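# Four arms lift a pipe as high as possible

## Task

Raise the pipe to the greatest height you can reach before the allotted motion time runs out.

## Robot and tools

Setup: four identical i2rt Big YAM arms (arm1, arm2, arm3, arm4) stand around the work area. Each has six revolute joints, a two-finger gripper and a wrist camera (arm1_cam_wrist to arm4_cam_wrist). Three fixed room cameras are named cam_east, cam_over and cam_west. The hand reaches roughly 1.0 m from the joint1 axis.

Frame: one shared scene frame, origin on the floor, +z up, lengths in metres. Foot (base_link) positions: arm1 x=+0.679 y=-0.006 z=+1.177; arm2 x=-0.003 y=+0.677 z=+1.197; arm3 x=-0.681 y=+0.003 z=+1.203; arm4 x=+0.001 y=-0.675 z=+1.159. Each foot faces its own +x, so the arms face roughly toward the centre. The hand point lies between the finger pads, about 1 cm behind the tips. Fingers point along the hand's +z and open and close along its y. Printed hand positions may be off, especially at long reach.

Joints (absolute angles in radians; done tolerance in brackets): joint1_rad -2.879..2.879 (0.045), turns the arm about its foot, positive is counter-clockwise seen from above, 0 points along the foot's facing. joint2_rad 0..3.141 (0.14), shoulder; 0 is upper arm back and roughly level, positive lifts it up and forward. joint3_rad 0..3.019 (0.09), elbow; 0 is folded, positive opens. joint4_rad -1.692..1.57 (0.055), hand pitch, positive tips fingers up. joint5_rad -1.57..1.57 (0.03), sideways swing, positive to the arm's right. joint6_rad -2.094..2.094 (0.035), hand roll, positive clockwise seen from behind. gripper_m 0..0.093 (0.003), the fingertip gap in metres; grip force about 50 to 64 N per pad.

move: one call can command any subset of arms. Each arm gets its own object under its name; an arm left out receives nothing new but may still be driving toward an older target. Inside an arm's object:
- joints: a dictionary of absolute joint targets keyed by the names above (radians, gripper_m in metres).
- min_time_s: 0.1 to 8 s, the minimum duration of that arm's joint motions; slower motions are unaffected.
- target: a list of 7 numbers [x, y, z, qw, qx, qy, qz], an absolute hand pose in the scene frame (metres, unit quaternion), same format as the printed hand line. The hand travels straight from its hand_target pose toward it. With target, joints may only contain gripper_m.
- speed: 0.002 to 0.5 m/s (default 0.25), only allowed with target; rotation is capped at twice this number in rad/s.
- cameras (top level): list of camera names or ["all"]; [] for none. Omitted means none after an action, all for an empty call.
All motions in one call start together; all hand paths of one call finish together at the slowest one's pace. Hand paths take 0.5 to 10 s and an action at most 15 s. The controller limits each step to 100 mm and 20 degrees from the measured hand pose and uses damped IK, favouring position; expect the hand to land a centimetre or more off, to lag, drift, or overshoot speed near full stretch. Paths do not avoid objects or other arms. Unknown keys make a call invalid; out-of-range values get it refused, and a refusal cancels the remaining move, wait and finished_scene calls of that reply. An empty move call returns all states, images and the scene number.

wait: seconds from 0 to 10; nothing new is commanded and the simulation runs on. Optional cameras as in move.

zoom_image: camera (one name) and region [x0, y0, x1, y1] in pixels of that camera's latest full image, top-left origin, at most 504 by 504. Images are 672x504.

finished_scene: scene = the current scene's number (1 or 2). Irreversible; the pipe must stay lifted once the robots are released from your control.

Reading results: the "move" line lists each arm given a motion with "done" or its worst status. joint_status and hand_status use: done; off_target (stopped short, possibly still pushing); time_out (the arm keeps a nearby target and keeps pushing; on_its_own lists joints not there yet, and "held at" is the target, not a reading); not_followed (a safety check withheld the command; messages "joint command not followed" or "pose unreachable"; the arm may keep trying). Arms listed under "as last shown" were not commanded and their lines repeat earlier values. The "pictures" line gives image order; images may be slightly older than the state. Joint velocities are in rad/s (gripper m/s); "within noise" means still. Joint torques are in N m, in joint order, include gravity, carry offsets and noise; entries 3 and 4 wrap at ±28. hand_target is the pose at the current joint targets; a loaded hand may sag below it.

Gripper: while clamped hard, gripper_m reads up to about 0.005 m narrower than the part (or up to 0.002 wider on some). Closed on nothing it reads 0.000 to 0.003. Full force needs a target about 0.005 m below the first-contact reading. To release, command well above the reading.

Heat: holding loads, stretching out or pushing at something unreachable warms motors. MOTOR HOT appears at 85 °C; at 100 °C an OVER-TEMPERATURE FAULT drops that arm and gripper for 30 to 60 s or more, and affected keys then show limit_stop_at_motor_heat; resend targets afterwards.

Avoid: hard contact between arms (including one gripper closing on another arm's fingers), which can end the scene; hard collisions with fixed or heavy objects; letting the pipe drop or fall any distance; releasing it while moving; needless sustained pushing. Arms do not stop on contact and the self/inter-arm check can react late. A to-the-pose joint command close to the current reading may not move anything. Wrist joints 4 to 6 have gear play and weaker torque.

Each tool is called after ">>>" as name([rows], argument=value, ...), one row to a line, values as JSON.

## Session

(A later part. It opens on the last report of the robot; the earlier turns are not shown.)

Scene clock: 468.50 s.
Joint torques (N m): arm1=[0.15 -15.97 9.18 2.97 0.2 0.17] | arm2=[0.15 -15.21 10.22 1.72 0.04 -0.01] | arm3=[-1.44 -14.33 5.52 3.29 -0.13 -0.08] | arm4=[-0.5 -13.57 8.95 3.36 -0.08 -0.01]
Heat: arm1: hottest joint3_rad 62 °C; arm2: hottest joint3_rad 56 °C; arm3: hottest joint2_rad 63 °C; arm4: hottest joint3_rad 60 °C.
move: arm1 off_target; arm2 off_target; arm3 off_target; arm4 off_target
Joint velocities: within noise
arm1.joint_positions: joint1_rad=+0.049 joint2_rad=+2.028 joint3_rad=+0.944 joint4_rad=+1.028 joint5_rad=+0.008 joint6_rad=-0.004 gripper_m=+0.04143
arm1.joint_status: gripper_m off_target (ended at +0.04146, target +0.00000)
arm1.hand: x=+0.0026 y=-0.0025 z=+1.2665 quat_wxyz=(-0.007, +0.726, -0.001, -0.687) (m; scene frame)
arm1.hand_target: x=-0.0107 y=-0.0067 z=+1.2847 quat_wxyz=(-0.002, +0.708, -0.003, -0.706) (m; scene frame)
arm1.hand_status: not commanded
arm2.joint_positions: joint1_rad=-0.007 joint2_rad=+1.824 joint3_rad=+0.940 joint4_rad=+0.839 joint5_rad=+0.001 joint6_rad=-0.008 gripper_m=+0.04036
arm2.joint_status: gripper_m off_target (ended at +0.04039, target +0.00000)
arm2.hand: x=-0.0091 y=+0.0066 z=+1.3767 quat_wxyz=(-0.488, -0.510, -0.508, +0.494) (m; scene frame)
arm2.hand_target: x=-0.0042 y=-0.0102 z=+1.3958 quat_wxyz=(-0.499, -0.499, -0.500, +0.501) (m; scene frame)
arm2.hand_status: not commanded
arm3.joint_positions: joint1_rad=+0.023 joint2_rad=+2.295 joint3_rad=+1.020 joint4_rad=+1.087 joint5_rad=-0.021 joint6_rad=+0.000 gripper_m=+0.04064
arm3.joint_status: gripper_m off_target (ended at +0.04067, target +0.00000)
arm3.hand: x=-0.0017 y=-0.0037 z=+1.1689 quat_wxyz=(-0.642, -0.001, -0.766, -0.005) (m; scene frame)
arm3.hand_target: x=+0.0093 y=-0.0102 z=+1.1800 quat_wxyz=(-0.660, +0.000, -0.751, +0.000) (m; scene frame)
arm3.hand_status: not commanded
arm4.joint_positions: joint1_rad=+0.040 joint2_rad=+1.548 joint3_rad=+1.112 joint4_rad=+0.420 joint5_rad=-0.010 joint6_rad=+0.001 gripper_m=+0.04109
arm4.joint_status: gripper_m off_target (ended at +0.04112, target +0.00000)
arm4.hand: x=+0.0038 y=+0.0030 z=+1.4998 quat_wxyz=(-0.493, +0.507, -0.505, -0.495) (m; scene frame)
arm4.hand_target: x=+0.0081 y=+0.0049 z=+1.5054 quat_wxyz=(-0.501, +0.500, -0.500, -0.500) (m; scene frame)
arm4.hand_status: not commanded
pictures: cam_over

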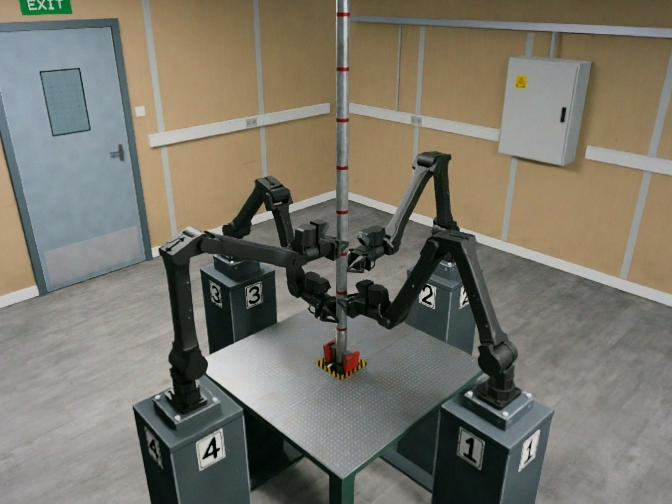

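>>> move(arm1={"joints":{"joint2_rad":1.65,"joint3_rad":1.16,"joint4_rad":1.05},"min_time_s":2}, arm2={"joints":{"joint2_rad":1.46,"joint3_rad":1.22,"joint4_rad":0.81},"min_time_s":2}, arm3={"joints":{"joint2_rad":1.865,"joint3_rad":1.2,"joint4_rad":1.06},"min_time_s":2}, arm4={"joints":{"joint2_rad":1.255,"joint3_rad":1.44,"joint4_rad":0.39},"min_time_s":2}, cameras=["cam_east","cam_west","arm1_cam_wrist","arm2_cam_wrist"])

>>> zoom_image(camera="cam_east", region=[240, 0, 400, 120])

Scene clock: 486.80 s.
Joint torques (N m): arm1=[0.21 -36.19 16.61 8.87 0.17 0.16] | arm2=[0.21 -14.1 12.98 2.36 0.04 -0.01] | arm3=[-1.44 -38.24 12.21 9.52 -0.13 -0.08] | arm4=[-0.5 -34.67 16.83 7.3 -0.08 -0.01]
Heat: arm1: hottest joint3_rad 61 °C; arm2: hottest joint3_rad 55 °C; arm3: hottest joint2_rad 56 °C; arm4: hottest joint3_rad 61 °C.
move: arm1 time_out; arm2 done; arm3 time_out; arm4 time_out
Joint velocities: within noise
arm1.joint_positions: joint1_rad=+0.049 joint2_rad=+1.904 joint3_rad=+0.953 joint4_rad=+0.897 joint5_rad=+0.010 joint6_rad=-0.004 gripper_m=+0.04143
arm1.joint_status: joint2_rad time_out (moved -0.124 of -0.378); joint3_rad time_out (moved +0.008 of +0.216); joint4_rad time_out (moved -0.130 of +0.022)
arm1.on_its_own: joint2_rad reads +1.904 and still pushes toward +1.650 since a time_out; joint3_rad reads +0.953 and still pushes toward +1.069 since a time_out (your +1.160 is given up); joint4_rad reads +0.897 and still pushes toward +1.050 since a time_out
arm1.hand: x=-0.0003 y=-0.0024 z=+1.3194 quat_wxyz=(-0.008, +0.726, -0.002, -0.688) (m; scene frame)
arm1.hand_target: x=+0.0190 y=-0.0077 z=+1.5820 quat_wxyz=(-0.001, +0.524, -0.003, -0.852) (m; scene frame)
arm1.hand_status: not commanded
arm2.joint_positions: joint1_rad=-0.007 joint2_rad=+1.468 joint3_rad=+1.155 joint4_rad=+0.793 joint5_rad=+0.000 joint6_rad=-0.005 gripper_m=+0.00115
arm2.joint_status: all done
arm2.on_its_own: gripper_m moved -0.03920 to your old target +0.00000
arm2.hand: x=-0.0099 y=+0.0483 z=+1.7146 quat_wxyz=(-0.604, -0.365, -0.362, +0.609) (m; scene frame)
arm2.hand_target: x=-0.0055 y=+0.0553 z=+1.7605 quat_wxyz=(-0.622, -0.337, -0.335, +0.623) (m; scene frame)
arm2.hand_status: not commanded
arm3.joint_positions: joint1_rad=+0.023 joint2_rad=+2.189 joint3_rad=+1.028 joint4_rad=+0.895 joint5_rad=-0.021 joint6_rad=+0.000 gripper_m=+0.04064
arm3.joint_status: joint2_rad time_out (moved -0.106 of -0.430); joint3_rad time_out (moved +0.008 of +0.180); joint4_rad time_out (moved -0.192 of -0.027)
arm3.on_its_own: joint2_rad reads +2.189 and still pushes toward +1.865 since a time_out; joint3_rad reads +1.028 and still pushes toward +1.140 since a time_out; joint4_rad reads +0.895 and still pushes toward +1.060 since a time_out
arm3.hand: x=+0.0076 y=-0.0040 z=+1.1959 quat_wxyz=(-0.612, -0.001, -0.791, -0.006) (m; scene frame)
arm3.hand_target: x=+0.0325 y=-0.0125 z=+1.5130 quat_wxyz=(-0.818, +0.003, -0.575, +0.005) (m; scene frame)
arm3.hand_status: not commanded
arm4.joint_positions: joint1_rad=+0.040 joint2_rad=+1.515 joint3_rad=+1.161 joint4_rad=+0.277 joint5_rad=-0.010 joint6_rad=+0.003 gripper_m=+0.04109
arm4.joint_status: joint2_rad time_out (moved -0.032 of -0.293); joint3_rad time_out (moved +0.050 of +0.328); joint4_rad time_out (moved -0.143 of -0.030)
arm4.on_its_own: joint2_rad reads +1.515 and still pushes toward +1.255 since a time_out; joint3_rad reads +1.161 and still pushes toward +1.275 since a time_out (your +1.440 is given up); joint4_rad reads +0.277 and still pushes toward +0.390 since a time_out
arm4.hand: x=+0.0038 y=+0.0021 z=+1.5152 quat_wxyz=(-0.477, +0.521, -0.520, -0.480) (m; scene frame)
arm4.hand_target: x=+0.0065 y=-0.0920 z=+1.7726 quat_wxyz=(-0.591, +0.391, -0.389, -0.588) (m; scene frame)
arm4.hand_status: not commanded
pictures: arm1_cam_wrist, arm2_cam_wrist, cam_east, cam_west

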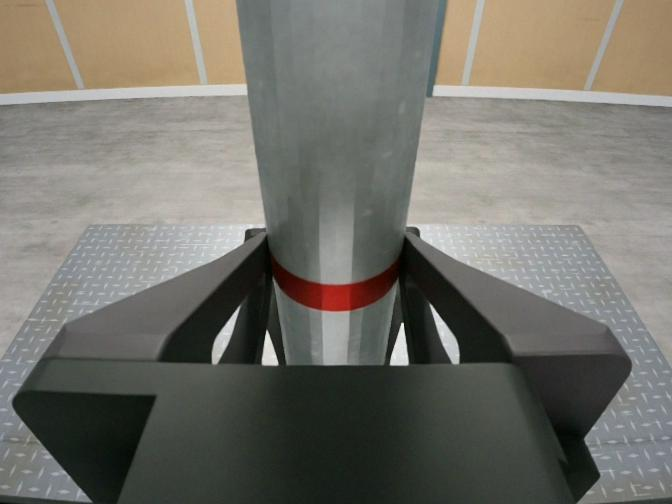

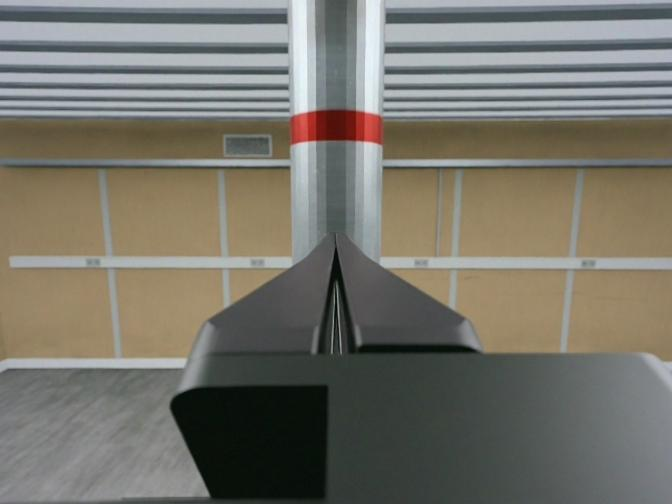

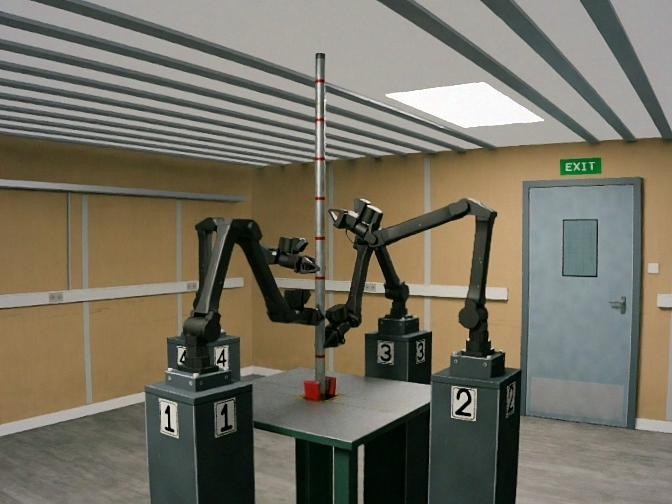

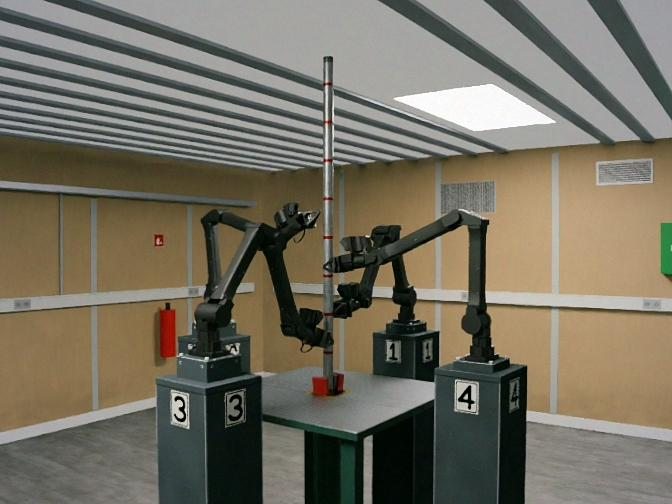

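Scaled by 3.150.

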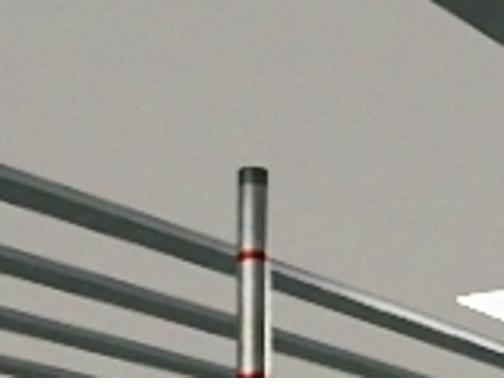

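>>> move(arm1={"joints":{"joint2_rad":1.92,"joint3_rad":0.96,"joint4_rad":0.93}}, arm3={"joints":{"joint2_rad":2.2,"joint3_rad":1.03,"joint4_rad":0.95}}, arm4={"joints":{"joint2_rad":1.52,"joint3_rad":1.15,"joint4_rad":0.31}}, arm2={"joints":{"joint2_rad":1.468,"joint3_rad":0.8,"joint4_rad":0.8}})

>>> move(arm1={"joints":{"gripper_m":0.093}}, arm3={"joints":{"gripper_m":0.093}}, arm4={"joints":{"gripper_m":0.093}}, cameras=["cam_east","cam_over"])

Scene clock: 497.17 s.
Joint torques (N m): arm1=[0.21 -15.91 8.28 3.93 0.18 0.17] | arm2=[0.21 -12.81 6.98 2.28 0.04 -0.01] | arm3=[-1.44 -15.74 4.97 4.59 -0.13 -0.08] | arm4=[-0.5 -14.51 8.91 3.75 -0.08 -0.01]
Heat: arm1: hottest joint3_rad 62 °C; arm2: hottest joint3_rad 58 °C; arm3: hottest joint2_rad 59 °C; arm4: hottest joint3_rad 60 °C.
move: arm1 done; arm2 done; arm3 done; arm4 done
Joint velocities: within noise
arm1.joint_positions: joint1_rad=+0.049 joint2_rad=+1.920 joint3_rad=+0.942 joint4_rad=+0.893 joint5_rad=+0.008 joint6_rad=-0.004 gripper_m=+0.04143
arm1.joint_status: all done
arm1.hand: x=+0.0034 y=-0.0026 z=+1.3029 quat_wxyz=(-0.007, +0.736, -0.001, -0.677) (m; scene frame)
arm1.hand_target: x=-0.0032 y=-0.0070 z=+1.3213 quat_wxyz=(-0.002, +0.716, -0.002, -0.698) (m; scene frame)
arm1.hand_status: not commanded
arm2.joint_positions: joint1_rad=-0.007 joint2_rad=+1.477 joint3_rad=+0.805 joint4_rad=+0.791 joint5_rad=+0.000 joint6_rad=-0.005 gripper_m=+0.00115
arm2.joint_status: all done
arm2.hand: x=-0.0088 y=+0.0811 z=+1.5081 quat_wxyz=(-0.529, -0.468, -0.466, +0.533) (m; scene frame)
arm2.hand_target: x=-0.0045 y=+0.0839 z=+1.5124 quat_wxyz=(-0.534, -0.464, -0.464, +0.534) (m; scene frame)
arm2.hand_status: not commanded
arm3.joint_positions: joint1_rad=+0.023 joint2_rad=+2.212 joint3_rad=+1.016 joint4_rad=+0.900 joint5_rad=-0.022 joint6_rad=+0.000 gripper_m=+0.04064
arm3.joint_status: all done
arm3.hand: x=-0.0006 y=-0.0035 z=+1.1770 quat_wxyz=(-0.600, -0.001, -0.800, -0.006) (m; scene frame)
arm3.hand_target: x=+0.0101 y=-0.0101 z=+1.2036 quat_wxyz=(-0.632, +0.000, -0.775, -0.001) (m; scene frame)
arm3.hand_status: not commanded
arm4.joint_positions: joint1_rad=+0.040 joint2_rad=+1.527 joint3_rad=+1.149 joint4_rad=+0.280 joint5_rad=-0.010 joint6_rad=+0.003 gripper_m=+0.04109
arm4.joint_status: all done
arm4.hand: x=+0.0038 y=+0.0028 z=+1.5011 quat_wxyz=(-0.472, +0.526, -0.525, -0.475) (m; scene frame)
arm4.hand_target: x=+0.0081 y=+0.0021 z=+1.5142 quat_wxyz=(-0.483, +0.515, -0.516, -0.484) (m; scene frame)
arm4.hand_status: not commanded
pictures: none

Scene clock: 497.93 s.
Joint torques (N m): arm1=[0.09 -15.91 8.38 3.14 0.17 0.16] | arm2=[0.21 -12.98 7.06 2.28 0.03 -0.02] | arm3=[-1.38 -15.91 4.96 3.18 -0.13 -0.07] | arm4=[-0.56 -14.45 8.99 3.38 -0.08 -0.01]
Heat: arm1: hottest joint3_rad 62 °C; arm2: hottest joint3_rad 58 °C; arm3: hottest joint2_rad 58 °C; arm4: hottest joint3_rad 60 °C.
move: arm1 done; arm3 done; arm4 done
Joint velocities: within noise
arm1.joint_positions: joint1_rad=+0.049 joint2_rad=+1.920 joint3_rad=+0.942 joint4_rad=+0.911 joint5_rad=+0.007 joint6_rad=-0.003 gripper_m=+0.09285
arm1.joint_status: all done
arm1.hand: x=+0.0031 y=-0.0029 z=+1.3074 quat_wxyz=(-0.006, +0.730, -0.001, -0.683) (m; scene frame)
arm1.hand_target: x=-0.0032 y=-0.0072 z=+1.3216 quat_wxyz=(-0.001, +0.716, -0.002, -0.698) (m; scene frame)
arm1.hand_status: not commanded
arm2: as last shown
arm3.joint_positions: joint1_rad=+0.023 joint2_rad=+2.212 joint3_rad=+1.016 joint4_rad=+0.930 joint5_rad=-0.021 joint6_rad=+0.000 gripper_m=+0.09287
arm3.joint_status: all done
arm3.hand: x=+0.0014 y=-0.0039 z=+1.1843 quat_wxyz=(-0.612, -0.001, -0.791, -0.006) (m; scene frame)
arm3.hand_target: x=+0.0101 y=-0.0103 z=+1.2037 quat_wxyz=(-0.632, -0.001, -0.775, +0.000) (m; scene frame)
arm3.hand_status: not commanded
arm4.joint_positions: joint1_rad=+0.040 joint2_rad=+1.527 joint3_rad=+1.148 joint4_rad=+0.288 joint5_rad=-0.010 joint6_rad=+0.003 gripper_m=+0.09288
arm4.joint_status: all done
arm4.hand: x=+0.0038 y=+0.0028 z=+1.5023 quat_wxyz=(-0.474, +0.524, -0.524, -0.476) (m; scene frame)
arm4.hand_target: x=+0.0081 y=+0.0021 z=+1.5142 quat_wxyz=(-0.483, +0.515, -0.516, -0.484) (m; scene frame)
arm4.hand_status: not commanded
pictures: cam_east, cam_over

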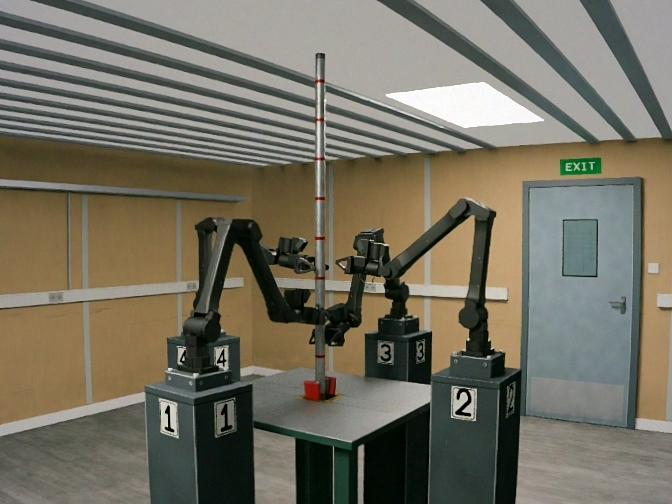

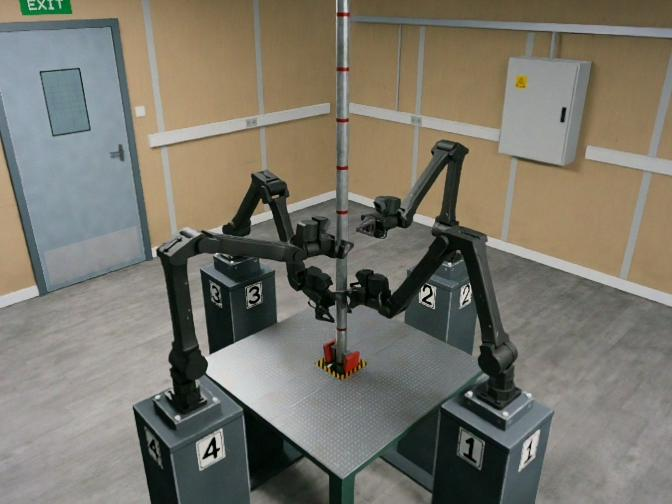

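>>> finished_scene(scene=1)

The scene is finished: the task was done.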